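## Task

Each foam block sits above a lot number printed on the shelf edge. Any foam block whose lot number is shared with at least one other label anywhere in the storeroom must end up on the desk, entirely within its edges with nothing overhanging. Every foam block with a unique lot number stays on the shelf it started on. The desk must stay roughly where it is, and the robot must not topple or be left leaning.

## Robot and tools

ROBOT. TidyBot++ has a mobile base 0.54 m long, 0.50 m wide and 0.38 m tall on four powered casters. It carries a single seven-joint arm ending in a two-finger gripper. The shoulder sits 0.12 m ahead of the base centre and 0.68 m above the floor. There are two cameras: base_camera on the base and wrist_camera, which looks along the hand. The arm starts folded with the hand pointing down. In that posture the hand reaches up to 0.08 m past the base front and the elbow is up to 1.15 m high. A downward-pointing hand can rise to about 0.94 m, and only when it is close to the base. Objects can occasionally be nudged by outside forces.

FRAMES. All positions are in metres. The base frame has its origin on the floor under the base centre, with x forward, y left and z up. The odometry frame is the base frame as it stood when the scene began. hand_pose is the point halfway between the finger pads. The hand's own z axis runs out along the fingers, and the fingers open and close along its y axis.

move. Each call runs one action, made of any of base, joints and target, plus the optional speeds and min_time_s. Its motions start together. The extra keys cameras and blocking are not part of the action. A move with no action only reports the state and images.
- base: a dict of offsets from where the base currently is, measured along its axes at the moment the command begins. translate_m is forward (+) or backward, from -2 to 2 m. strafe_m is left (+) or right, from -2 to 2 m. rotate_rad turns left (counter-clockwise from above) when positive, from -6.3 to 6.3 rad.
- joints: one dict for the single arm, with absolute angles in radians keyed by name. joint_1_rad (any angle; positive turns the arm clockwise from above, the opposite sense to heading), joint_2_rad (shoulder, -2.249 to 2.249; 0 is upright; positive leans forward), joint_3_rad (any angle), joint_4_rad (elbow, -2.579 to 2.579; 0 is straight), joint_5_rad (any angle), joint_6_rad (wrist, -2.099 to 2.099), joint_7_rad (any angle; at 1.57 with the hand down, the fingers open toward left and right). gripper_pos runs from 0 (open, about 85 mm gap) to 1 (closed). Joints that allow any angle take the short way round, so send steps of less than half a turn.
- target: one list of seven numbers giving an absolute hand pose in the base frame: x, y, z in metres, then quaternion qw, qx, qy, qz, in the same layout as the hand_pose line. When target is used, joints may contain only gripper_pos.
- speeds: caps for this action only. translate_m and strafe_m take 0.05 to 0.5 m/s, and rotate_rad takes 0.1 to 1.57 rad/s. If you combine translate and strafe, give the speed under only one of them.
- min_time_s: the shortest time each arm motion may take, from 0.1 to 8 s.
- cameras: a list drawn from base_camera, wrist_camera and all.
- blocking: if true or omitted, the call returns once everything has stopped. If false, it returns almost at once, and a later move replaces only the parts it names.
An unknown key makes the call invalid. An out-of-range value gets it refused, and once a call is refused, the remaining move, wait and finished_scene calls in that reply are skipped.

OTHER TOOLS. wait(seconds 0 to 10, cameras) lets time pass without new commands. stop(cameras) brakes every running motion. zoom_image(camera, region [x0, y0, x1, y1] in pixels from the top-left, at most 504 by 504) enlarges part of the latest image; use it to read the lot labels. read_manual(section "licences") returns only licence texts. finished_scene(scene 1 or 2) ends the scene, so the result must hold without the robot. The first scene is practice.

RESULTS. pictures lists the images in order. move reports done or the worst status. base_status, joint_status and hand_status report done, moving, off_target (stopped short and possibly still pushing), not_followed, contact_stop or time_out. hand_pose and hand_target (where the hand would be with every joint on target) are given in the base frame. joint_positions are in radians. motor_effort gives percent of maximum, with the peak in brackets. base_odometry is x, y and heading in rad (range ±3.142, counting only wheel turns). base_tilt gives forward and right lean in degrees. on_its_own lists actions the robot took by itself. Motor temperatures has one value per arm joint. Warnings include MOTOR HOT, OVER-TEMPERATURE FAULT, ARM HIT, torque_fault, "joint command not followed" (self-collision) and "pose unreachable".

PRACTICAL NOTES. After a target reports done, the hand usually lands within about 3 cm. To correct it, add the difference between the position you want and hand_pose to your last target. To keep a loaded hand still, resend hand_target rather than hand_pose. A load makes the arm sag. Avoid targets that are low, close in and pointing forward, since the arm can strike the base, and nothing stops it doing so. An unreachable pose sends the arm wandering for up to 10 s. When a held object touches a surface, hand_pose stops dropping.

AVOID. Do not drive or turn while the arm is snagged above about 0.6 m, do not push or pull sideways with a raised hand, and do not swing an outstretched arm, because the robot can tip. Do not shove the desk, and do not ram furniture with the arm, since a torque fault freezes the arm for 10 s. Do not drop parts or let go while they are moving, and do not squeeze hard on a part that is still resting on something. Do not hold loads with the arm stretched out for long, because the motors overheat.

Each tool is called after ">>>" as name(argument=value, ...), one argument or row to a line, values as JSON.

## Session

>>> move(
)

Scene clock: 0.00 s.
Motor temperatures (°C): [38 35 30 37 40 37 42]
base_odometry: x=+0.000 y=+0.000 heading=+0.000
base_tilt: forward=-0.4 right=+0.6
base_status: not commanded
joint_positions: joint_1_rad=-0.038 joint_2_rad=-0.374 joint_3_rad=+3.113 joint_4_rad=-2.523 joint_5_rad=-0.004 joint_6_rad=-0.911 joint_7_rad=+1.592 gripper_pos=+0.000
joint_status: not commanded
motor_effort: joint_1_rad=-1 joint_2_rad=-1 joint_3_rad=+0 joint_4_rad=+13 joint_5_rad=+1 joint_6_rad=+1 joint_7_rad=+0
hand_pose: x=+0.2533 y=+0.0103 z=+0.5913 quat_wxyz=(+0.003, +0.998, +0.042, +0.041) (m; base frame)
hand_target: x=+0.2524 y=+0.0102 z=+0.5907 quat_wxyz=(+0.003, +0.998, +0.042, +0.040) (m; base frame)
hand_status: not commanded
pictures: base_camera, wrist_camera
Images, in order (width x height): base_camera 644x364, wrist_camera 644x476.

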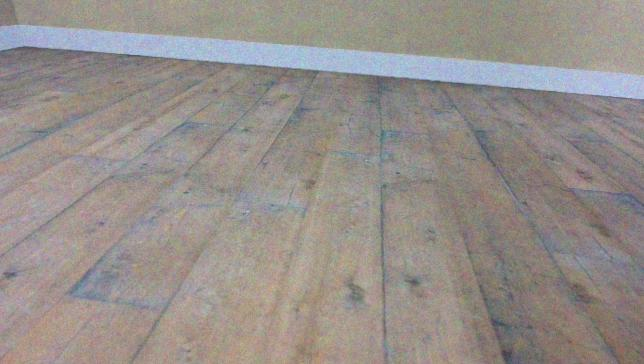

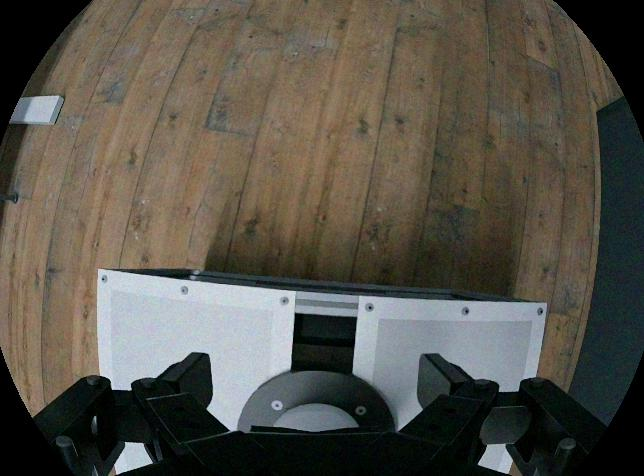

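>>> move(
  joints={"joint_1_rad": 3.1, "joint_2_rad": -0.4, "joint_3_rad": 3.14, "joint_4_rad": -2.5, "joint_5_rad": 0.0, "joint_6_rad": 0.4, "joint_7_rad": 1.57},
  cameras=["wrist_camera"],
)

Scene clock: 4.23 s.
move: done
base_odometry: x=+0.000 y=+0.000 heading=+0.000
base_tilt: forward=-0.3 right=+0.6
base_status: not commanded
joint_positions: joint_1_rad=+3.081 joint_2_rad=-0.381 joint_3_rad=+3.125 joint_4_rad=-2.523 joint_5_rad=-0.004 joint_6_rad=+0.331 joint_7_rad=+1.592 gripper_pos=+0.000
joint_status: all done
motor_effort: joint_1_rad=+0(2) joint_2_rad=-5(6) joint_3_rad=+1(2) joint_4_rad=+17(18) joint_5_rad=+1(2) joint_6_rad=+9(10) joint_7_rad=-1(1)
hand_pose: x=-0.2900 y=-0.0329 z=+0.8285 quat_wxyz=(+0.617, +0.038, -0.786, +0.015) (m; base frame)
hand_target: x=-0.2967 y=-0.0194 z=+0.8705 quat_wxyz=(+0.660, +0.016, -0.751, +0.014) (m; base frame)
hand_status: not commanded
pictures: wrist_camera
Images, in order (width x height): wrist_camera 644x476.

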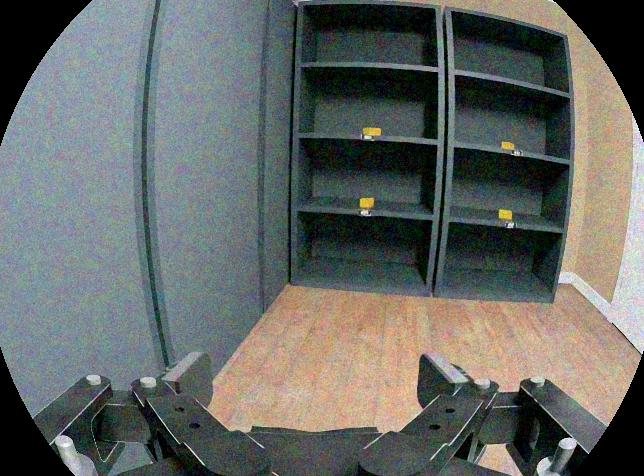

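>>> move(
  base={"translate_m": -1.72, "strafe_m": 0.12, "rotate_rad": -0.1},
  joints={"joint_1_rad": 3.14, "joint_2_rad": -0.6, "joint_3_rad": 3.14, "joint_4_rad": -2.5, "joint_5_rad": 0.0, "joint_6_rad": -0.1, "joint_7_rad": 1.57},
  cameras=["wrist_camera"],
)

Scene clock: 10.70 s.
move: done
base_odometry: x=-1.720 y=+0.120 heading=-0.101
base_tilt: forward=-0.4 right=+0.6
base_status: done
joint_positions: joint_1_rad=+3.120 joint_2_rad=-0.593 joint_3_rad=+3.126 joint_4_rad=-2.521 joint_5_rad=-0.004 joint_6_rad=-0.044 joint_7_rad=+1.592 gripper_pos=+0.000
joint_status: all done
motor_effort: joint_1_rad=+0(2) joint_2_rad=+0(5) joint_3_rad=+1(1) joint_4_rad=+18(20) joint_5_rad=+1(2) joint_6_rad=+9(10) joint_7_rad=+0(1)
hand_pose: x=-0.2264 y=-0.0142 z=+0.7991 quat_wxyz=(+0.552, +0.024, -0.834, +0.001) (m; base frame)
hand_target: x=-0.2239 y=-0.0025 z=+0.7979 quat_wxyz=(+0.540, +0.001, -0.841, +0.001) (m; base frame)
hand_status: not commanded
pictures: wrist_camera
Images, in order (width x height): wrist_camera 644x476.

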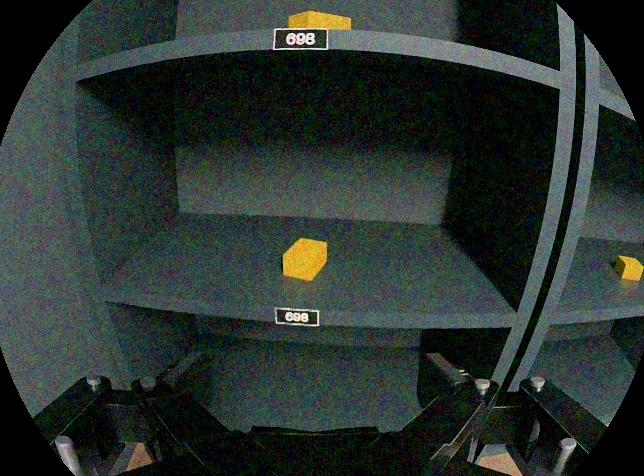

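>>> zoom_image(
  camera="wrist_camera",
  region=[260, 20, 340, 60],
)

>>> zoom_image(
  camera="wrist_camera",
  region=[260, 230, 340, 340],
)

>>> move(
  base={"strafe_m": 0.9},
  cameras=["wrist_camera"],
)

Scaled by 6.300.

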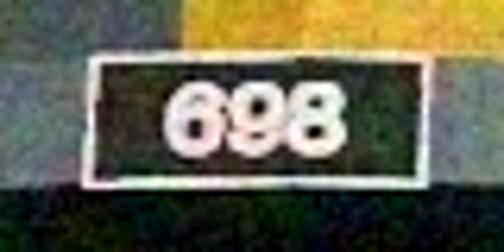

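Scaled by 4.582.

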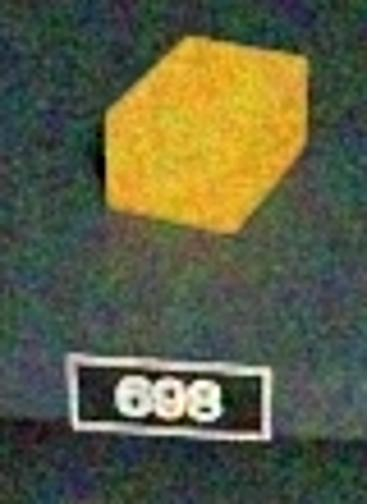

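Scene clock: 14.13 s.
move: done
base_odometry: x=-1.629 y=+1.015 heading=-0.101
base_tilt: forward=-0.4 right=+0.6
base_status: done
joint_positions: joint_1_rad=+3.121 joint_2_rad=-0.593 joint_3_rad=+3.129 joint_4_rad=-2.521 joint_5_rad=-0.004 joint_6_rad=-0.045 joint_7_rad=+1.592 gripper_pos=+0.000
joint_status: not commanded
motor_effort: joint_1_rad=+0(1) joint_2_rad=+0(1) joint_3_rad=+1(2) joint_4_rad=+18(19) joint_5_rad=+1(1) joint_6_rad=+8(9) joint_7_rad=+0(1)
hand_pose: x=-0.2264 y=-0.0128 z=+0.7989 quat_wxyz=(+0.552, +0.022, -0.834, +0.001) (m; base frame)
hand_target: x=-0.2239 y=-0.0025 z=+0.7979 quat_wxyz=(+0.540, +0.001, -0.841, +0.001) (m; base frame)
hand_status: not commanded
pictures: wrist_camera
Images, in order (width x height): wrist_camera 644x476.

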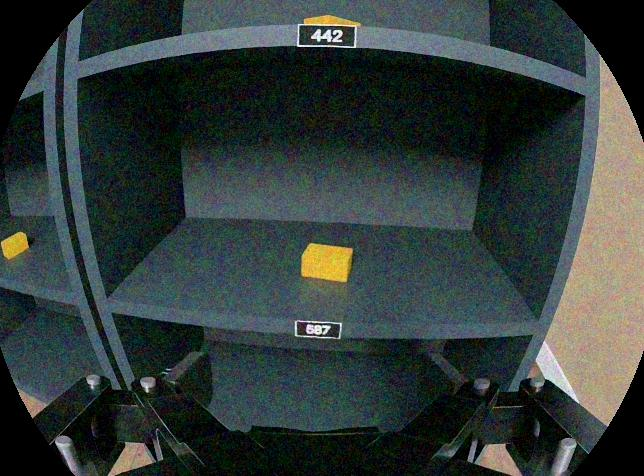

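>>> zoom_image(
  camera="wrist_camera",
  region=[280, 310, 360, 350],
)

>>> zoom_image(
  camera="wrist_camera",
  region=[280, 10, 380, 60],
)

Scaled by 6.300.

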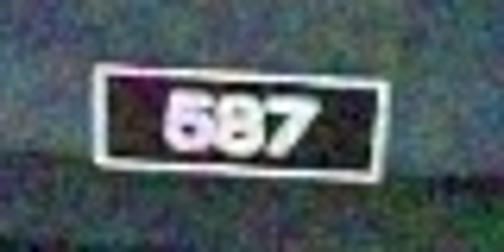

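Scaled by 5.040.

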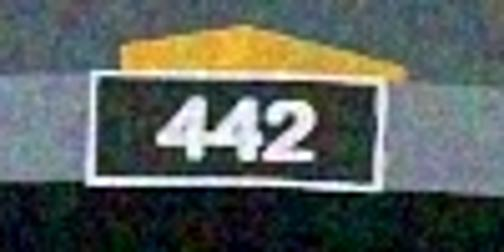

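>>> move(
  base={"translate_m": -0.262, "strafe_m": -1.06},
  joints={"joint_1_rad": 3.30},
  cameras=["wrist_camera"],
)

Scene clock: 19.13 s.
move: done
base_odometry: x=-1.997 y=-0.013 heading=-0.101
base_tilt: forward=-0.3 right=+0.6
base_status: done
joint_positions: joint_1_rad=+3.282 joint_2_rad=-0.594 joint_3_rad=+3.133 joint_4_rad=-2.521 joint_5_rad=-0.004 joint_6_rad=-0.049 joint_7_rad=+1.592 gripper_pos=+0.000
joint_status: all done
motor_effort: joint_1_rad=+0(2) joint_2_rad=+0(2) joint_3_rad=+1(2) joint_4_rad=+18(19) joint_5_rad=+1(1) joint_6_rad=+9(9) joint_7_rad=+0(1)
hand_pose: x=-0.2235 y=+0.0438 z=+0.7984 quat_wxyz=(+0.549, -0.047, -0.833, -0.043) (m; base frame)
hand_target: x=-0.2199 y=+0.0522 z=+0.7979 quat_wxyz=(+0.539, -0.066, -0.839, -0.043) (m; base frame)
hand_status: not commanded
pictures: wrist_camera
Images, in order (width x height): wrist_camera 644x476.

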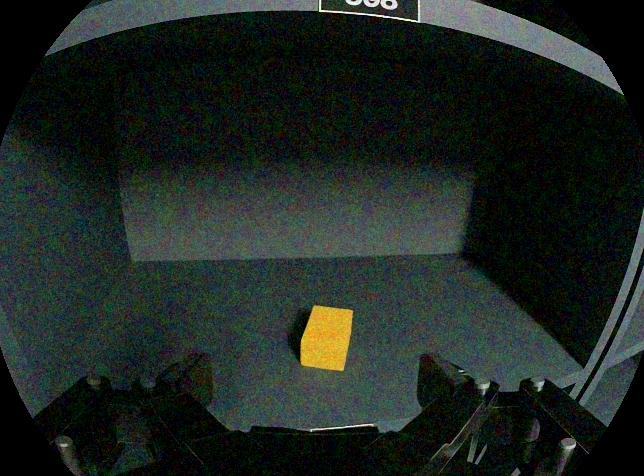

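>>> zoom_image(
  camera="wrist_camera",
  region=[280, 290, 380, 390],
)

Scaled by 5.040.

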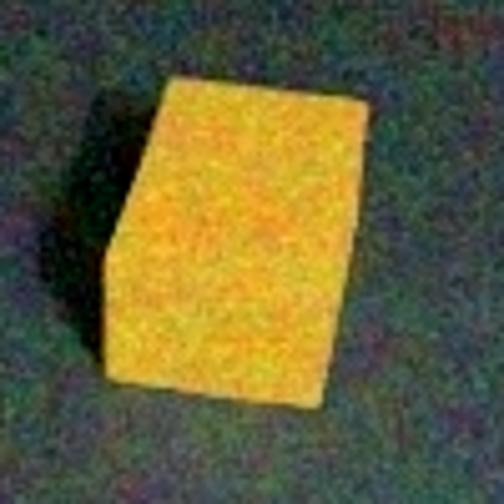

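>>> move(
  joints={"joint_1_rad": 3.315, "joint_2_rad": 0.37, "joint_4_rad": -2.27, "joint_6_rad": 0.60},
  cameras=["wrist_camera"],
)

Scene clock: 22.73 s.
move: done
base_odometry: x=-1.997 y=-0.013 heading=-0.101
base_tilt: forward=-0.4 right=+0.6
base_status: not commanded
joint_positions: joint_1_rad=+3.295 joint_2_rad=+0.336 joint_3_rad=+3.133 joint_4_rad=-2.297 joint_5_rad=-0.004 joint_6_rad=+0.534 joint_7_rad=+1.592 gripper_pos=+0.000
joint_status: all done
motor_effort: joint_1_rad=-1(2) joint_2_rad=-21(22) joint_3_rad=+0(1) joint_4_rad=+11(19) joint_5_rad=+1(1) joint_6_rad=+8(9) joint_7_rad=+0(1)
hand_pose: x=-0.4357 y=+0.0802 z=+0.6477 quat_wxyz=(+0.496, -0.057, -0.865, -0.040) (m; base frame)
hand_target: x=-0.4536 y=+0.0980 z=+0.6577 quat_wxyz=(+0.521, -0.074, -0.849, -0.044) (m; base frame)
hand_status: not commanded
pictures: wrist_camera
Images, in order (width x height): wrist_camera 644x476.

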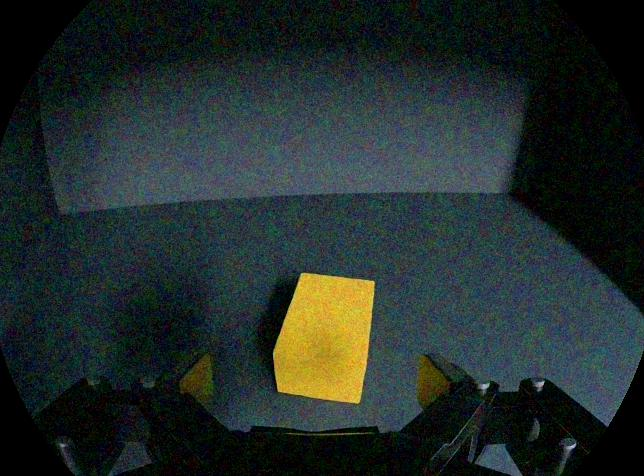

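>>> move(
  joints={"joint_1_rad": 3.33, "joint_2_rad": 0.675, "joint_4_rad": -2.012, "joint_6_rad": 0.66},
  min_time_s=1.5,
  cameras=["wrist_camera"],
)

Scene clock: 26.37 s.
move: done
base_odometry: x=-1.997 y=-0.013 heading=-0.101
base_tilt: forward=-0.4 right=+0.6
base_status: not commanded
joint_positions: joint_1_rad=+3.310 joint_2_rad=+0.633 joint_3_rad=+3.133 joint_4_rad=-2.037 joint_5_rad=-0.004 joint_6_rad=+0.595 joint_7_rad=+1.592 gripper_pos=+0.000
joint_status: all done
motor_effort: joint_1_rad=-1(2) joint_2_rad=-29(31) joint_3_rad=+0(1) joint_4_rad=+11(13) joint_5_rad=+1(1) joint_6_rad=+8(9) joint_7_rad=+0(1)
hand_pose: x=-0.5368 y=+0.1058 z=+0.5906 quat_wxyz=(+0.506, -0.064, -0.859, -0.044) (m; base frame)
hand_target: x=-0.5498 y=+0.1252 z=+0.5908 quat_wxyz=(+0.527, -0.080, -0.845, -0.049) (m; base frame)
hand_status: not commanded
pictures: wrist_camera
Images, in order (width x height): wrist_camera 644x476.

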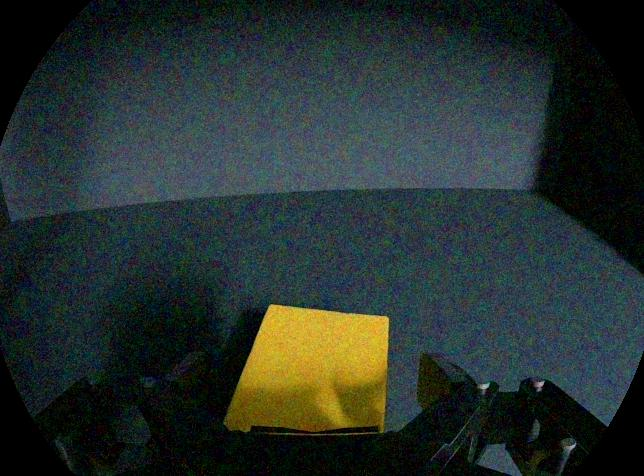

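>>> move(
  joints={"joint_2_rad": 0.70},
  min_time_s=0.8,
  cameras=["wrist_camera"],
)

Scene clock: 27.63 s.
move: done
base_odometry: x=-1.997 y=-0.013 heading=-0.101
base_tilt: forward=-0.4 right=+0.6
base_status: not commanded
joint_positions: joint_1_rad=+3.310 joint_2_rad=+0.652 joint_3_rad=+3.133 joint_4_rad=-2.037 joint_5_rad=-0.004 joint_6_rad=+0.596 joint_7_rad=+1.592 gripper_pos=+0.000
joint_status: all done
motor_effort: joint_1_rad=-1(1) joint_2_rad=-29(30) joint_3_rad=+0(1) joint_4_rad=+10(12) joint_5_rad=+1(1) joint_6_rad=+8(9) joint_7_rad=+0(1)
hand_pose: x=-0.5352 y=+0.1055 z=+0.5786 quat_wxyz=(+0.499, -0.064, -0.863, -0.043) (m; base frame)
hand_target: x=-0.5474 y=+0.1247 z=+0.5738 quat_wxyz=(+0.516, -0.081, -0.851, -0.048) (m; base frame)
hand_status: not commanded
pictures: wrist_camera
Images, in order (width x height): wrist_camera 644x476.

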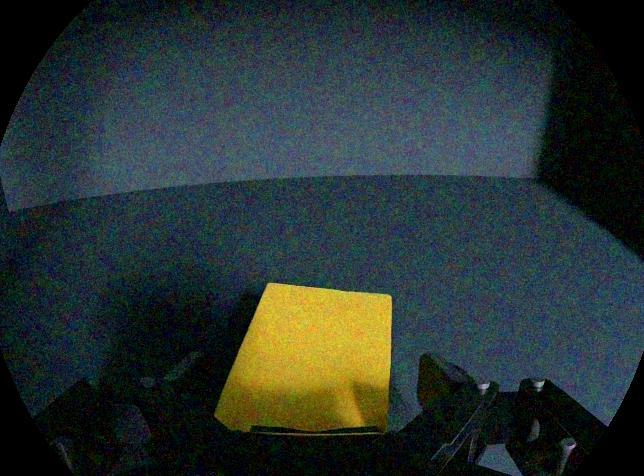

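>>> move(
  joints={"joint_2_rad": 0.723},
  min_time_s=0.8,
  cameras=["wrist_camera"],
)

Scene clock: 28.80 s.
move: done
base_odometry: x=-1.997 y=-0.013 heading=-0.101
base_tilt: forward=-0.4 right=+0.6
base_status: not commanded
joint_positions: joint_1_rad=+3.310 joint_2_rad=+0.674 joint_3_rad=+3.133 joint_4_rad=-2.037 joint_5_rad=-0.004 joint_6_rad=+0.596 joint_7_rad=+1.592 gripper_pos=+0.000
joint_status: all done
motor_effort: joint_1_rad=+0(1) joint_2_rad=-29(30) joint_3_rad=+0(1) joint_4_rad=+11(11) joint_5_rad=+1(1) joint_6_rad=+8(9) joint_7_rad=+0(1)
hand_pose: x=-0.5328 y=+0.1051 z=+0.5637 quat_wxyz=(+0.489, -0.065, -0.869, -0.043) (m; base frame)
hand_target: x=-0.5447 y=+0.1242 z=+0.5582 quat_wxyz=(+0.506, -0.081, -0.857, -0.047) (m; base frame)
hand_status: not commanded
pictures: wrist_camera
Images, in order (width x height): wrist_camera 644x476.

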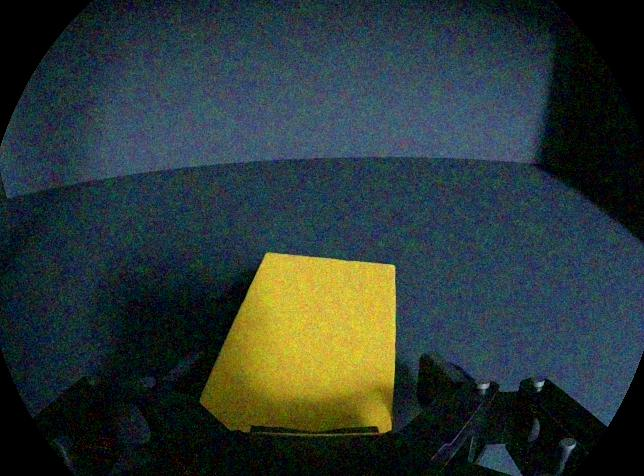

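>>> move(
  joints={"gripper_pos": 0.45},
  cameras=["wrist_camera"],
)

Scene clock: 29.77 s.
move: off_target
base_odometry: x=-1.997 y=-0.013 heading=-0.101
base_tilt: forward=-0.4 right=+0.6
base_status: not commanded
joint_positions: joint_1_rad=+3.311 joint_2_rad=+0.675 joint_3_rad=+3.133 joint_4_rad=-2.035 joint_5_rad=-0.004 joint_6_rad=+0.602 joint_7_rad=+1.592 gripper_pos=+0.379
joint_status: gripper_pos off_target (ended at +0.379, target +0.450)
motor_effort: joint_1_rad=+0(1) joint_2_rad=-29(30) joint_3_rad=+0(1) joint_4_rad=+9(11) joint_5_rad=+1(1) joint_6_rad=+8(8) joint_7_rad=+0(1)
hand_pose: x=-0.5341 y=+0.1055 z=+0.5651 quat_wxyz=(+0.492, -0.065, -0.867, -0.043) (m; base frame)
hand_target: x=-0.5447 y=+0.1242 z=+0.5582 quat_wxyz=(+0.506, -0.081, -0.857, -0.047) (m; base frame)
hand_status: not commanded
pictures: wrist_camera
Images, in order (width x height): wrist_camera 644x476.

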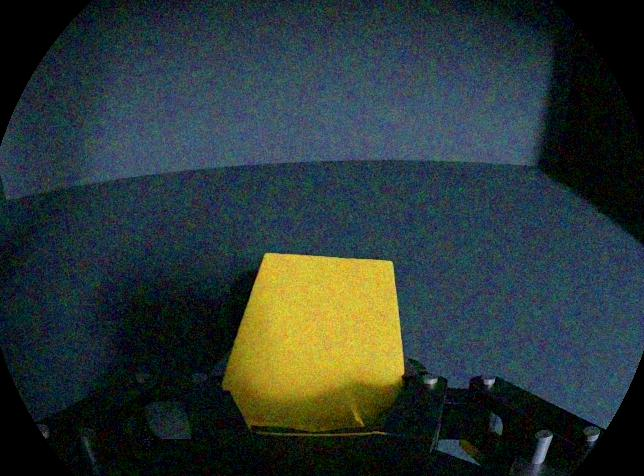

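>>> move(
  joints={"joint_2_rad": -0.58, "joint_4_rad": -2.5, "joint_6_rad": -0.05},
  min_time_s=1.5,
  cameras=["wrist_camera"],
)

>>> move(
  base={"translate_m": 0.8, "strafe_m": 0.2},
  joints={"joint_1_rad": 5.9, "joint_6_rad": 0.2},
  cameras=["all"],
)

Scene clock: 33.13 s.
move: done
base_odometry: x=-1.997 y=-0.013 heading=-0.101
base_tilt: forward=-0.4 right=+0.6
base_status: not commanded
joint_positions: joint_1_rad=+3.311 joint_2_rad=-0.566 joint_3_rad=+3.133 joint_4_rad=-2.459 joint_5_rad=-0.004 joint_6_rad=+0.009 joint_7_rad=+1.592 gripper_pos=+0.379
joint_status: all done
motor_effort: joint_1_rad=-1(1) joint_2_rad=-2(33) joint_3_rad=+1(1) joint_4_rad=+19(20) joint_5_rad=+1(1) joint_6_rad=+9(10) joint_7_rad=+0(1)
hand_pose: x=-0.2452 y=+0.0571 z=+0.8417 quat_wxyz=(+0.586, -0.057, -0.807, -0.054) (m; base frame)
hand_target: x=-0.2267 y=+0.0640 z=+0.8052 quat_wxyz=(+0.550, -0.078, -0.830, -0.052) (m; base frame)
hand_status: not commanded
pictures: wrist_camera
Images, in order (width x height): wrist_camera 644x476.

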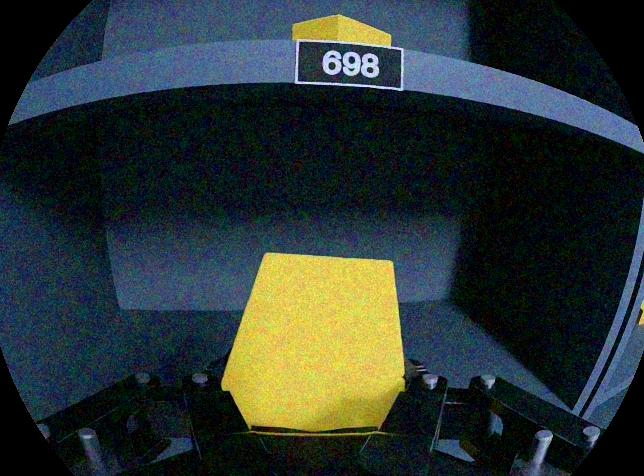

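Scene clock: 36.67 s.
move: done
base_odometry: x=-1.180 y=+0.105 heading=-0.102
base_tilt: forward=-0.3 right=+0.6
base_status: done
joint_positions: joint_1_rad=+5.882 joint_2_rad=-0.567 joint_3_rad=+3.133 joint_4_rad=-2.459 joint_5_rad=-0.004 joint_6_rad=+0.131 joint_7_rad=+1.592 gripper_pos=+0.379
joint_status: all done
motor_effort: joint_1_rad=+0(2) joint_2_rad=-2(4) joint_3_rad=+1(1) joint_4_rad=+19(20) joint_5_rad=+0(1) joint_6_rad=+9(10) joint_7_rad=+0(1)
hand_pose: x=+0.4648 y=+0.1522 z=+0.8787 quat_wxyz=(+0.122, -0.753, -0.164, -0.625) (m; base frame)
hand_target: x=+0.4638 y=+0.1412 z=+0.8799 quat_wxyz=(+0.125, -0.744, -0.145, -0.640) (m; base frame)
hand_status: not commanded
pictures: base_camera, wrist_camera
Images, in order (width x height): base_camera 644x364, wrist_camera 644x476.

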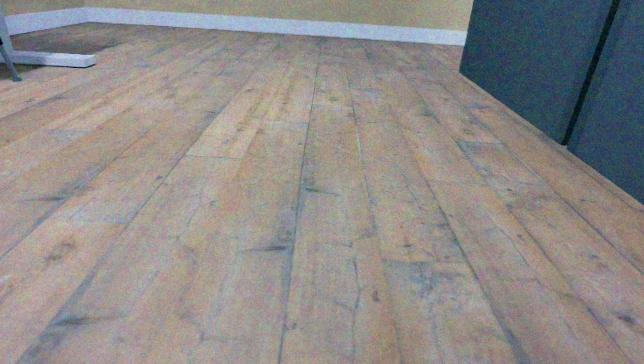

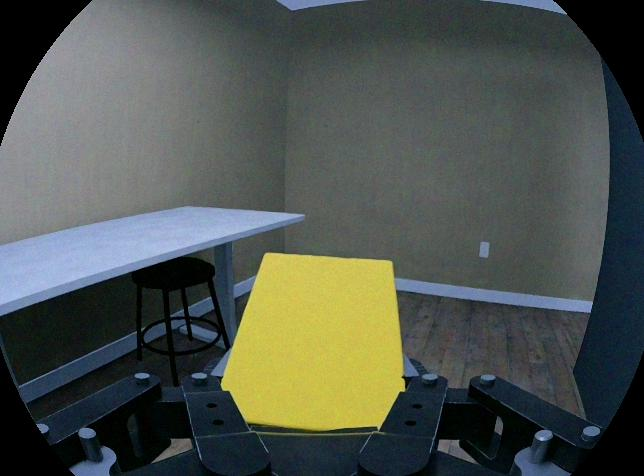

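>>> move(
  base={"translate_m": 0.92, "strafe_m": 0.42},
  joints={"joint_1_rad": 4.73},
  cameras=["all"],
)

Scene clock: 40.80 s.
move: done
base_odometry: x=-0.222 y=+0.429 heading=-0.102
base_tilt: forward=-0.3 right=+0.6
base_status: done
joint_positions: joint_1_rad=+4.749 joint_2_rad=-0.573 joint_3_rad=+3.133 joint_4_rad=-2.460 joint_5_rad=-0.004 joint_6_rad=+0.134 joint_7_rad=+1.592 gripper_pos=+0.379
joint_status: all done
motor_effort: joint_1_rad=+0(2) joint_2_rad=-1(2) joint_3_rad=+1(1) joint_4_rad=+19(20) joint_5_rad=+1(1) joint_6_rad=+9(10) joint_7_rad=+0(1)
hand_pose: x=+0.1278 y=+0.3767 z=+0.8808 quat_wxyz=(+0.440, -0.546, -0.541, -0.464) (m; base frame)
hand_target: x=+0.1235 y=+0.3726 z=+0.8799 quat_wxyz=(+0.458, -0.540, -0.531, -0.465) (m; base frame)
hand_status: not commanded
pictures: base_camera, wrist_camera
Images, in order (width x height): base_camera 644x364, wrist_camera 644x476.

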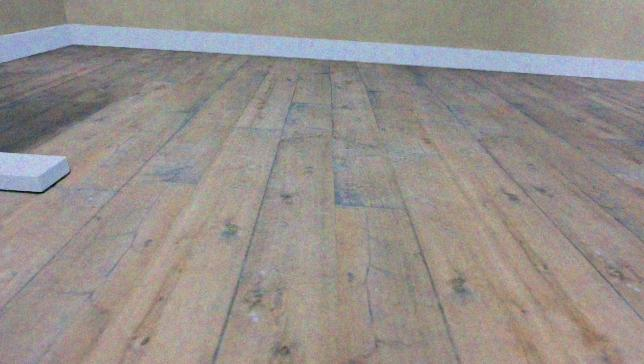

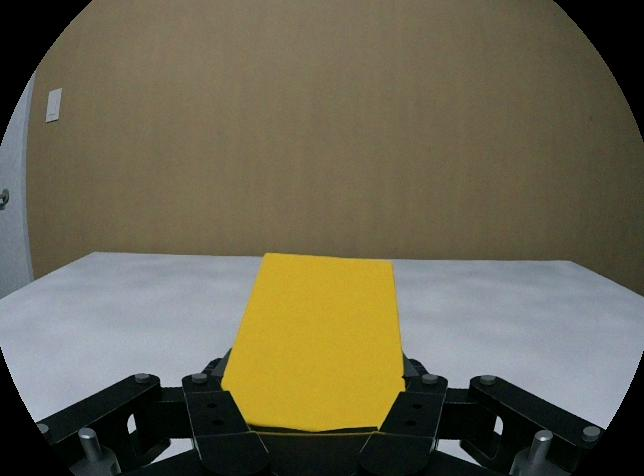

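>>> move(
  joints={"joint_2_rad": 0.41, "joint_4_rad": -1.635, "joint_6_rad": -0.135},
  min_time_s=1.2,
  cameras=["wrist_camera"],
)

Scene clock: 44.03 s.
move: done
base_odometry: x=-0.222 y=+0.429 heading=-0.102
base_tilt: forward=-0.3 right=+0.6
base_status: not commanded
joint_positions: joint_1_rad=+4.749 joint_2_rad=+0.372 joint_3_rad=+3.133 joint_4_rad=-1.666 joint_5_rad=-0.004 joint_6_rad=-0.078 joint_7_rad=+1.592 gripper_pos=+0.379
joint_status: all done
motor_effort: joint_1_rad=+0(1) joint_2_rad=-28(30) joint_3_rad=+0(1) joint_4_rad=+17(20) joint_5_rad=+1(1) joint_6_rad=+7(10) joint_7_rad=+0(1)
hand_pose: x=+0.1375 y=+0.6995 z=+0.7712 quat_wxyz=(+0.340, -0.620, -0.612, -0.354) (m; base frame)
hand_target: x=+0.1290 y=+0.7026 z=+0.7460 quat_wxyz=(+0.325, -0.632, -0.622, -0.329) (m; base frame)
hand_status: not commanded
pictures: wrist_camera
Images, in order (width x height): wrist_camera 644x476.

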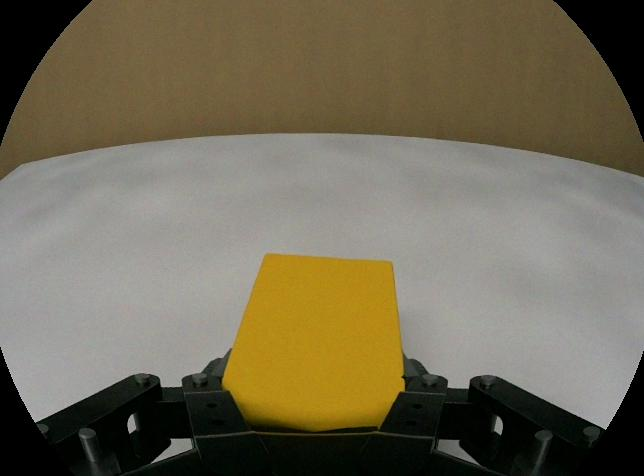

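>>> move(
  joints={"joint_2_rad": 0.442, "joint_4_rad": -1.75, "joint_6_rad": 0.06},
  min_time_s=1.2,
)

>>> move(
  joints={"joint_2_rad": 0.458, "joint_4_rad": -1.76, "joint_6_rad": 0.08},
  min_time_s=0.8,
  cameras=["wrist_camera"],
)

Scene clock: 45.77 s.
move: done
base_odometry: x=-0.222 y=+0.429 heading=-0.102
base_tilt: forward=-0.4 right=+0.6
base_status: not commanded
joint_positions: joint_1_rad=+4.749 joint_2_rad=+0.393 joint_3_rad=+3.133 joint_4_rad=-1.710 joint_5_rad=-0.004 joint_6_rad=-0.002 joint_7_rad=+1.592 gripper_pos=+0.379
joint_status: all done
motor_effort: joint_1_rad=+0(1) joint_2_rad=-28(29) joint_3_rad=+0(0) joint_4_rad=+16(18) joint_5_rad=+1(1) joint_6_rad=+8(9) joint_7_rad=+0(1)
hand_pose: x=+0.1376 y=+0.6996 z=+0.7529 quat_wxyz=(+0.344, -0.618, -0.610, -0.357) (m; base frame)
hand_target: x=+0.1290 y=+0.6991 z=+0.7135 quat_wxyz=(+0.340, -0.624, -0.614, -0.344) (m; base frame)
hand_status: not commanded
pictures: none

Scene clock: 46.87 s.
move: done
base_odometry: x=-0.222 y=+0.429 heading=-0.102
base_tilt: forward=-0.3 right=+0.6
base_status: not commanded
joint_positions: joint_1_rad=+4.749 joint_2_rad=+0.396 joint_3_rad=+3.133 joint_4_rad=-1.716 joint_5_rad=-0.004 joint_6_rad=+0.018 joint_7_rad=+1.592 gripper_pos=+0.379
joint_status: all done
motor_effort: joint_1_rad=-1(1) joint_2_rad=-26(28) joint_3_rad=+0(0) joint_4_rad=+16(18) joint_5_rad=+1(1) joint_6_rad=+8(10) joint_7_rad=+0(1)
hand_pose: x=+0.1377 y=+0.7012 z=+0.7529 quat_wxyz=(+0.347, -0.616, -0.608, -0.361) (m; base frame)
hand_target: x=+0.1290 y=+0.6993 z=+0.7024 quat_wxyz=(+0.338, -0.625, -0.615, -0.343) (m; base frame)
hand_status: not commanded
pictures: wrist_camera
Images, in order (width x height): wrist_camera 644x476.

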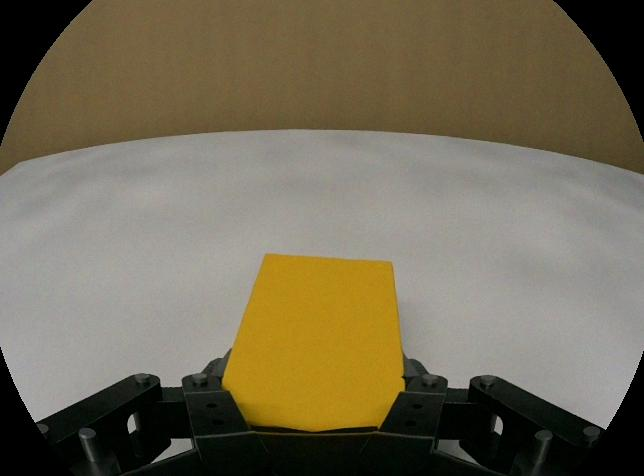

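>>> move(
  joints={"joint_2_rad": 0.475, "joint_4_rad": -1.775, "joint_6_rad": 0.08},
  min_time_s=0.8,
)

Scene clock: 48.20 s.
move: done
base_odometry: x=-0.222 y=+0.429 heading=-0.102
base_tilt: forward=-0.3 right=+0.6
base_status: not commanded
joint_positions: joint_1_rad=+4.749 joint_2_rad=+0.396 joint_3_rad=+3.133 joint_4_rad=-1.722 joint_5_rad=-0.004 joint_6_rad=+0.030 joint_7_rad=+1.592 gripper_pos=+0.379
joint_status: all done
motor_effort: joint_1_rad=+0(1) joint_2_rad=-23(26) joint_3_rad=+0(0) joint_4_rad=+14(17) joint_5_rad=+1(1) joint_6_rad=+6(9) joint_7_rad=+0(1)
hand_pose: x=+0.1377 y=+0.7011 z=+0.7526 quat_wxyz=(+0.349, -0.615, -0.607, -0.362) (m; base frame)
hand_target: x=+0.1289 y=+0.6940 z=+0.6830 quat_wxyz=(+0.328, -0.631, -0.620, -0.332) (m; base frame)
hand_status: not commanded
pictures: none

>>> move(
  joints={"joint_2_rad": 0.44, "joint_4_rad": -1.765, "gripper_pos": 0.0},
)

>>> move(
  joints={"joint_2_rad": -0.58, "joint_4_rad": -2.5, "joint_6_rad": -0.05},
  min_time_s=2.0,
  cameras=["wrist_camera"],
)

Scene clock: 51.30 s.
move: done
base_odometry: x=-0.222 y=+0.429 heading=-0.102
base_tilt: forward=-0.3 right=+0.6
base_status: not commanded
joint_positions: joint_1_rad=+4.748 joint_2_rad=+0.402 joint_3_rad=+3.133 joint_4_rad=-1.729 joint_5_rad=-0.004 joint_6_rad=+0.031 joint_7_rad=+1.592 gripper_pos=+0.000
joint_status: all done
motor_effort: joint_1_rad=-1(1) joint_2_rad=-28(31) joint_3_rad=+0(1) joint_4_rad=+16(18) joint_5_rad=+1(1) joint_6_rad=+8(9) joint_7_rad=+0(1)
hand_pose: x=+0.1375 y=+0.6992 z=+0.7450 quat_wxyz=(+0.345, -0.617, -0.609, -0.359) (m; base frame)
hand_target: x=+0.1289 y=+0.6971 z=+0.7124 quat_wxyz=(+0.342, -0.623, -0.612, -0.347) (m; base frame)
hand_status: not commanded
pictures: none

Scene clock: 53.60 s.
move: done
base_odometry: x=-0.222 y=+0.429 heading=-0.102
base_tilt: forward=-0.4 right=+0.6
base_status: not commanded
joint_positions: joint_1_rad=+4.748 joint_2_rad=-0.567 joint_3_rad=+3.133 joint_4_rad=-2.458 joint_5_rad=-0.004 joint_6_rad=+0.005 joint_7_rad=+1.592 gripper_pos=+0.000
joint_status: all done
motor_effort: joint_1_rad=+0(1) joint_2_rad=-1(29) joint_3_rad=+1(1) joint_4_rad=+19(19) joint_5_rad=+1(1) joint_6_rad=+9(10) joint_7_rad=+0(1)
hand_pose: x=+0.1275 y=+0.3682 z=+0.8412 quat_wxyz=(+0.404, -0.575, -0.570, -0.426) (m; base frame)
hand_target: x=+0.1233 y=+0.3516 z=+0.8052 quat_wxyz=(+0.388, -0.594, -0.584, -0.394) (m; base frame)
hand_status: not commanded
pictures: wrist_camera
Images, in order (width x height): wrist_camera 644x476.

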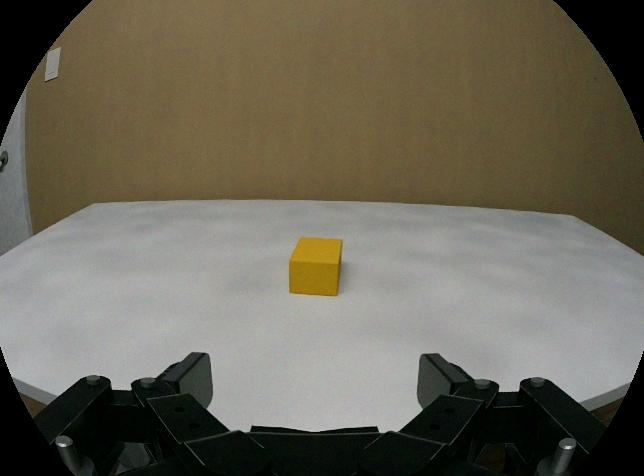

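>>> move(
  base={"translate_m": -1.775, "strafe_m": -0.412},
  joints={"joint_1_rad": 3.16, "joint_2_rad": -0.5, "joint_4_rad": -1.35, "joint_6_rad": -1.28},
  cameras=["wrist_camera"],
)

>>> zoom_image(
  camera="wrist_camera",
  region=[260, 120, 420, 280],
)

Scene clock: 59.90 s.
move: done
base_odometry: x=-2.030 y=+0.201 heading=-0.103
base_tilt: forward=-0.3 right=+0.6
base_status: done
joint_positions: joint_1_rad=+3.179 joint_2_rad=-0.504 joint_3_rad=+3.135 joint_4_rad=-1.377 joint_5_rad=-0.004 joint_6_rad=-1.225 joint_7_rad=+1.592 gripper_pos=+0.000
joint_status: all done
motor_effort: joint_1_rad=-1(2) joint_2_rad=+1(3) joint_3_rad=+1(1) joint_4_rad=+15(20) joint_5_rad=+1(1) joint_6_rad=+8(10) joint_7_rad=+0(1)
hand_pose: x=-0.1877 y=+0.0055 z=+1.0957 quat_wxyz=(+0.498, -0.003, -0.867, -0.012) (m; base frame)
hand_target: x=-0.1793 y=+0.0034 z=+1.0934 quat_wxyz=(+0.485, -0.008, -0.875, -0.004) (m; base frame)
hand_status: not commanded
pictures: wrist_camera
Images, in order (width x height): wrist_camera 644x476.

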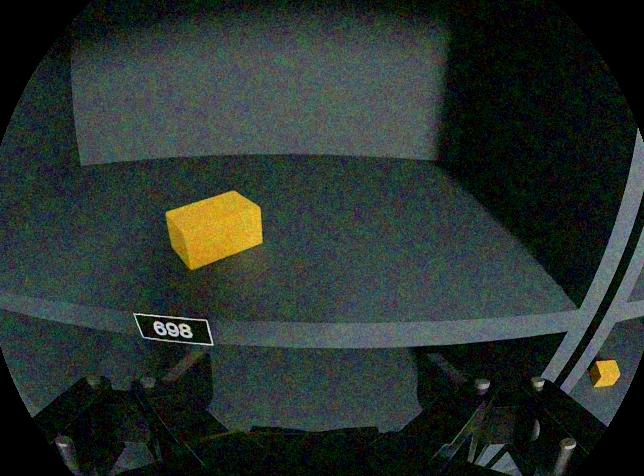

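Scaled by 3.150.

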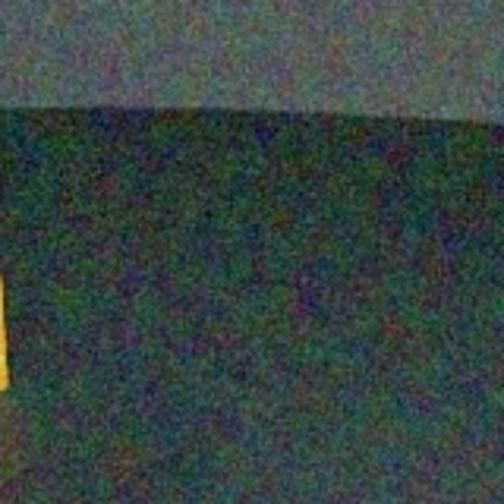

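>>> zoom_image(
  camera="wrist_camera",
  region=[150, 180, 280, 280],
)

Scaled by 3.877.

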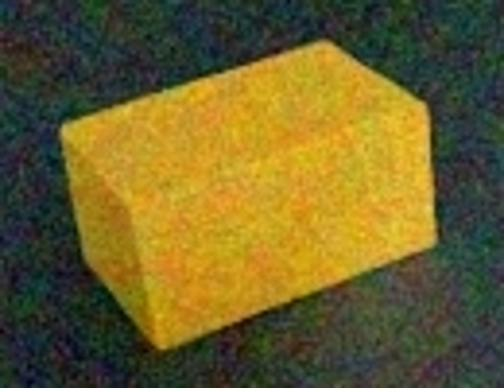

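>>> move(
  target=[-0.375, -0.19, 1.10, -0.445, 0.3726, 0.7866, 0.2108],
  min_time_s=2,
  cameras=["wrist_camera"],
)

Scene clock: 71.30 s.
move: time_out
base_odometry: x=-2.030 y=+0.201 heading=-0.103
base_tilt: forward=-0.4 right=+0.6
base_status: not commanded
joint_positions: joint_1_rad=+5.382 joint_2_rad=-0.677 joint_3_rad=+2.352 joint_4_rad=+0.077 joint_5_rad=-0.914 joint_6_rad=-2.044 joint_7_rad=+0.793 gripper_pos=+0.000
joint_status: not commanded
motor_effort: joint_1_rad=+0(4) joint_2_rad=+29(35) joint_3_rad=+3(5) joint_4_rad=-5(16) joint_5_rad=+6(8) joint_6_rad=+6(10) joint_7_rad=+0(1)
hand_pose: x=-0.3489 y=-0.1690 z=+1.1190 quat_wxyz=(+0.501, -0.340, -0.758, -0.242) (m; base frame)
hand_target: x=-0.3486 y=-0.1689 z=+1.1186 quat_wxyz=(+0.501, -0.342, -0.757, -0.242) (m; base frame)
hand_status: time_out (0.038 m and 8.9 deg from the pose sent, 0.271 m and 49.7 deg at the start; a joint's target at an end of its range on 273 of 300 steps)
pictures: wrist_camera
Images, in order (width x height): wrist_camera 644x476.

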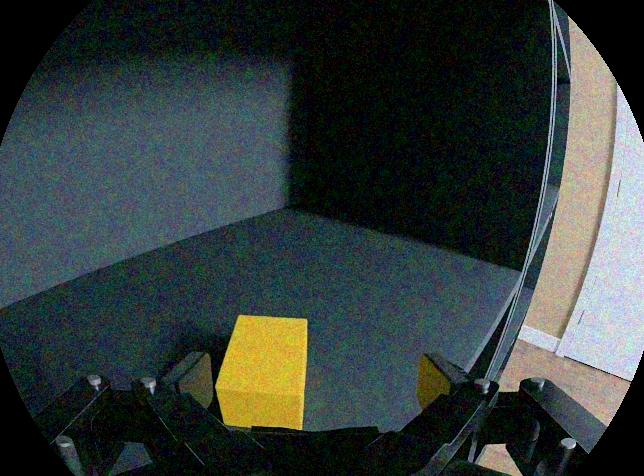

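>>> move(
  target=[-0.42, -0.137, 1.05, -0.4722, 0.365, 0.7705, 0.2237],
  min_time_s=1.5,
  cameras=["wrist_camera"],
)

Scene clock: 74.27 s.
move: done
base_odometry: x=-2.030 y=+0.201 heading=-0.103
base_tilt: forward=-0.4 right=+0.6
base_status: not commanded
joint_positions: joint_1_rad=+5.731 joint_2_rad=-0.655 joint_3_rad=+2.238 joint_4_rad=+0.433 joint_5_rad=-1.145 joint_6_rad=-2.044 joint_7_rad=+0.505 gripper_pos=+0.000
joint_status: not commanded
motor_effort: joint_1_rad=+0(1) joint_2_rad=+30(31) joint_3_rad=+0(3) joint_4_rad=-8(8) joint_5_rad=+8(8) joint_6_rad=+4(6) joint_7_rad=+0(1)
hand_pose: x=-0.4259 y=-0.1277 z=+1.0622 quat_wxyz=(+0.490, -0.364, -0.752, -0.249) (m; base frame)
hand_target: x=-0.4200 y=-0.1370 z=+1.0500 quat_wxyz=(+0.472, -0.365, -0.771, -0.224) (m; base frame)
hand_status: done (0.016 m and 4.2 deg from the pose sent, 0.104 m and 5.1 deg at the start)
pictures: wrist_camera
Images, in order (width x height): wrist_camera 644x476.

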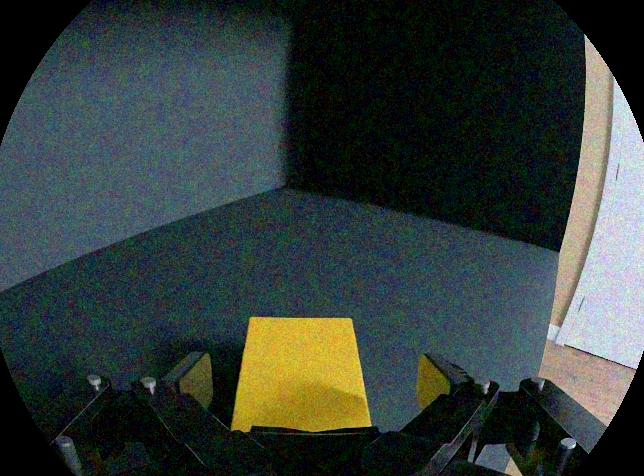

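>>> move(
  target=[-0.446, -0.116, 1.004, -0.4722, 0.365, 0.7705, 0.2237],
  min_time_s=1.2,
  cameras=["wrist_camera"],
)

Scene clock: 76.20 s.
move: done
base_odometry: x=-2.030 y=+0.201 heading=-0.103
base_tilt: forward=-0.4 right=+0.6
base_status: not commanded
joint_positions: joint_1_rad=+5.898 joint_2_rad=-0.613 joint_3_rad=+2.238 joint_4_rad=+0.705 joint_5_rad=-1.362 joint_6_rad=-2.037 joint_7_rad=+0.291 gripper_pos=+0.000
joint_status: not commanded
motor_effort: joint_1_rad=+0(1) joint_2_rad=+29(31) joint_3_rad=-1(2) joint_4_rad=-11(11) joint_5_rad=+8(8) joint_6_rad=+2(4) joint_7_rad=+0(1)
hand_pose: x=-0.4392 y=-0.1079 z=+1.0118 quat_wxyz=(+0.473, -0.370, -0.758, -0.254) (m; base frame)
hand_target: x=-0.4460 y=-0.1160 z=+1.0040 quat_wxyz=(+0.472, -0.365, -0.771, -0.224) (m; base frame)
hand_status: done (0.013 m and 3.8 deg from the pose sent, 0.063 m and 4.2 deg at the start)
pictures: wrist_camera
Images, in order (width x height): wrist_camera 644x476.

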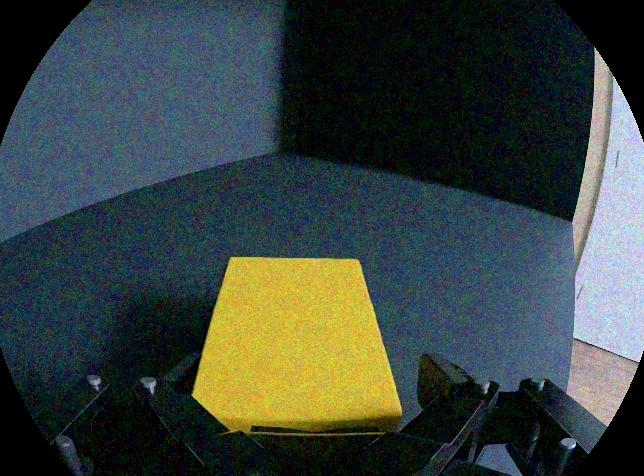

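>>> move(
  joints={"gripper_pos": 0.45},
  cameras=["wrist_camera"],
)

Scene clock: 77.23 s.
move: off_target
base_odometry: x=-2.030 y=+0.201 heading=-0.103
base_tilt: forward=-0.4 right=+0.6
base_status: not commanded
joint_positions: joint_1_rad=+5.898 joint_2_rad=-0.609 joint_3_rad=+2.238 joint_4_rad=+0.705 joint_5_rad=-1.366 joint_6_rad=-2.035 joint_7_rad=+0.288 gripper_pos=+0.379
joint_status: gripper_pos off_target (ended at +0.379, target +0.450)
motor_effort: joint_1_rad=+0(1) joint_2_rad=+29(31) joint_3_rad=-1(2) joint_4_rad=-10(11) joint_5_rad=+8(8) joint_6_rad=+3(3) joint_7_rad=+0(0)
hand_pose: x=-0.4386 y=-0.1081 z=+1.0132 quat_wxyz=(+0.474, -0.371, -0.758, -0.250) (m; base frame)
hand_target: x=-0.4460 y=-0.1160 z=+1.0040 quat_wxyz=(+0.472, -0.365, -0.771, -0.224) (m; base frame)
hand_status: not commanded
pictures: wrist_camera
Images, in order (width x height): wrist_camera 644x476.

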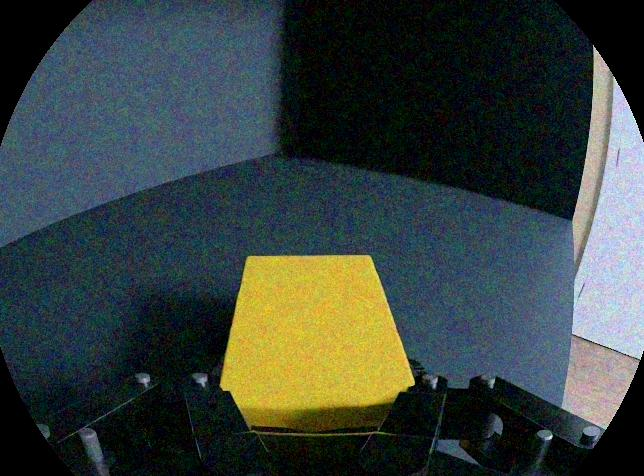

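>>> move(
  joints={"joint_2_rad": -0.03},
  min_time_s=1.5,
  cameras=["wrist_camera"],
)

Scene clock: 79.90 s.
move: done
base_odometry: x=-2.030 y=+0.201 heading=-0.103
base_tilt: forward=-0.4 right=+0.6
base_status: not commanded
joint_positions: joint_1_rad=+5.898 joint_2_rad=-0.027 joint_3_rad=+2.238 joint_4_rad=+0.709 joint_5_rad=-1.370 joint_6_rad=-2.035 joint_7_rad=+0.288 gripper_pos=+0.379
joint_status: all done
motor_effort: joint_1_rad=-1(1) joint_2_rad=+9(33) joint_3_rad=+0(2) joint_4_rad=-9(11) joint_5_rad=+6(9) joint_6_rad=+7(7) joint_7_rad=+0(1)
hand_pose: x=-0.1857 y=-0.0067 z=+1.2639 quat_wxyz=(+0.615, -0.471, -0.629, -0.060) (m; base frame)
hand_target: x=-0.2052 y=-0.0230 z=+1.2570 quat_wxyz=(+0.616, -0.456, -0.641, -0.044) (m; base frame)
hand_status: not commanded
pictures: wrist_camera
Images, in order (width x height): wrist_camera 644x476.

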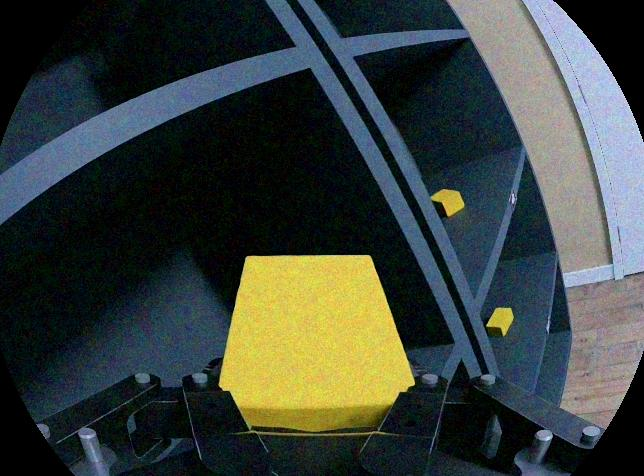

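>>> move(
  base={"translate_m": 1.537, "strafe_m": 0.399},
  blocking=false,
)

>>> wait(
  seconds=0.6,
)

>>> move(
  joints={"joint_1_rad": 4.73, "joint_2_rad": -0.55, "joint_3_rad": 3.14, "joint_4_rad": -2.45, "joint_5_rad": 0.0, "joint_6_rad": 0.1, "joint_7_rad": 1.6},
  min_time_s=2.6,
  cameras=["wrist_camera"],
)

Scene clock: 81.03 s.
move: moving
base_odometry: x=-1.966 y=+0.210 heading=-0.102
base_tilt: forward=-0.4 right=+0.6
base_status: translate_m moving; strafe_m moving
joint_positions: joint_1_rad=+5.900 joint_2_rad=-0.029 joint_3_rad=+2.238 joint_4_rad=+0.710 joint_5_rad=-1.372 joint_6_rad=-2.035 joint_7_rad=+0.288 gripper_pos=+0.379
joint_status: not commanded
motor_effort: joint_1_rad=-1(1) joint_2_rad=+10(13) joint_3_rad=-1(1) joint_4_rad=-8(9) joint_5_rad=+6(7) joint_6_rad=+6(7) joint_7_rad=+0(0)
hand_pose: x=-0.1872 y=-0.0069 z=+1.2629 quat_wxyz=(+0.615, -0.470, -0.630, -0.062) (m; base frame)
hand_target: x=-0.2052 y=-0.0230 z=+1.2570 quat_wxyz=(+0.616, -0.456, -0.641, -0.044) (m; base frame)
hand_status: not commanded
pictures: none

Scene clock: 81.63 s.
earlier move: moving
base_odometry: x=-1.763 y=+0.242 heading=-0.102
base_tilt: forward=-0.4 right=+0.6
base_status: translate_m moving; strafe_m moving
joint_positions: joint_1_rad=+5.901 joint_2_rad=-0.030 joint_3_rad=+2.239 joint_4_rad=+0.711 joint_5_rad=-1.373 joint_6_rad=-2.034 joint_7_rad=+0.288 gripper_pos=+0.379
joint_status: not commanded
motor_effort: joint_1_rad=-1(1) joint_2_rad=+11(13) joint_3_rad=+0(1) joint_4_rad=-8(10) joint_5_rad=+6(7) joint_6_rad=+7(8) joint_7_rad=+0(0)
hand_pose: x=-0.1874 y=-0.0066 z=+1.2626 quat_wxyz=(+0.615, -0.471, -0.630, -0.063) (m; base frame)
hand_target: x=-0.2052 y=-0.0230 z=+1.2570 quat_wxyz=(+0.616, -0.456, -0.641, -0.044) (m; base frame)
hand_status: not commanded
wait: 0.60 s; no rest
pictures: none

Scene clock: 85.90 s.
move: done
base_odometry: x=-0.460 y=+0.440 heading=-0.102
base_tilt: forward=-0.3 right=+0.6
base_status: done
joint_positions: joint_1_rad=+4.750 joint_2_rad=-0.531 joint_3_rad=+3.123 joint_4_rad=-2.409 joint_5_rad=-0.071 joint_6_rad=+0.031 joint_7_rad=+1.556 gripper_pos=+0.379
joint_status: all done
motor_effort: joint_1_rad=+0(2) joint_2_rad=-2(12) joint_3_rad=+1(3) joint_4_rad=+19(21) joint_5_rad=+1(7) joint_6_rad=+9(10) joint_7_rad=+0(1)
hand_pose: x=+0.1248 y=+0.3859 z=+0.8644 quat_wxyz=(+0.437, -0.592, -0.535, -0.416) (m; base frame)
hand_target: x=+0.1237 y=+0.3807 z=+0.8682 quat_wxyz=(+0.429, -0.550, -0.558, -0.450) (m; base frame)
hand_status: not commanded
pictures: wrist_camera
Images, in order (width x height): wrist_camera 644x476.

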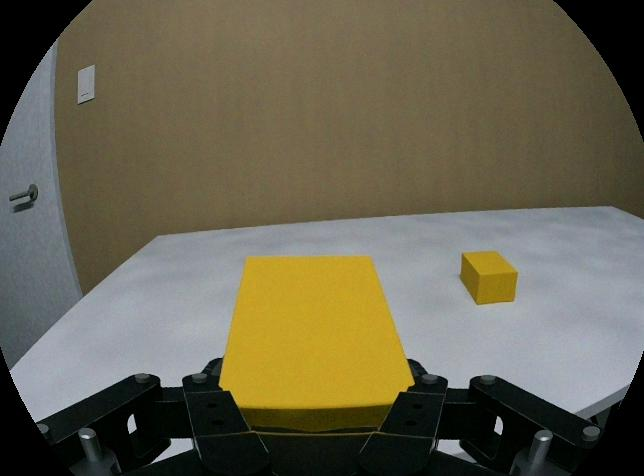

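>>> move(
  joints={"joint_2_rad": 0.41, "joint_4_rad": -1.73, "joint_5_rad": 0.06, "joint_6_rad": 0.19, "joint_7_rad": 1.66},
  min_time_s=1.2,
  cameras=["wrist_camera"],
)

Scene clock: 89.30 s.
move: done
base_odometry: x=-0.460 y=+0.440 heading=-0.102
base_tilt: forward=-0.3 right=+0.6
base_status: not commanded
joint_positions: joint_1_rad=+4.750 joint_2_rad=+0.372 joint_3_rad=+3.123 joint_4_rad=-1.761 joint_5_rad=-0.010 joint_6_rad=+0.123 joint_7_rad=+1.616 gripper_pos=+0.379
joint_status: all done
motor_effort: joint_1_rad=+0(1) joint_2_rad=-28(30) joint_3_rad=+0(1) joint_4_rad=+17(20) joint_5_rad=+1(2) joint_6_rad=+9(11) joint_7_rad=+0(1)
hand_pose: x=+0.1330 y=+0.7004 z=+0.7742 quat_wxyz=(+0.370, -0.594, -0.600, -0.388) (m; base frame)
hand_target: x=+0.1258 y=+0.7216 z=+0.7829 quat_wxyz=(+0.367, -0.543, -0.625, -0.425) (m; base frame)
hand_status: not commanded
pictures: wrist_camera
Images, in order (width x height): wrist_camera 644x476.

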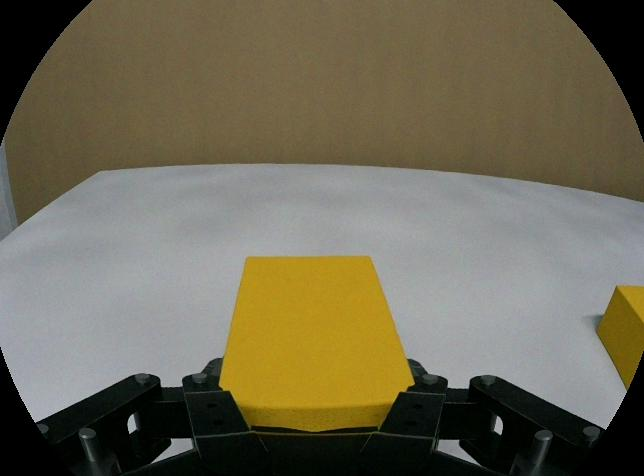

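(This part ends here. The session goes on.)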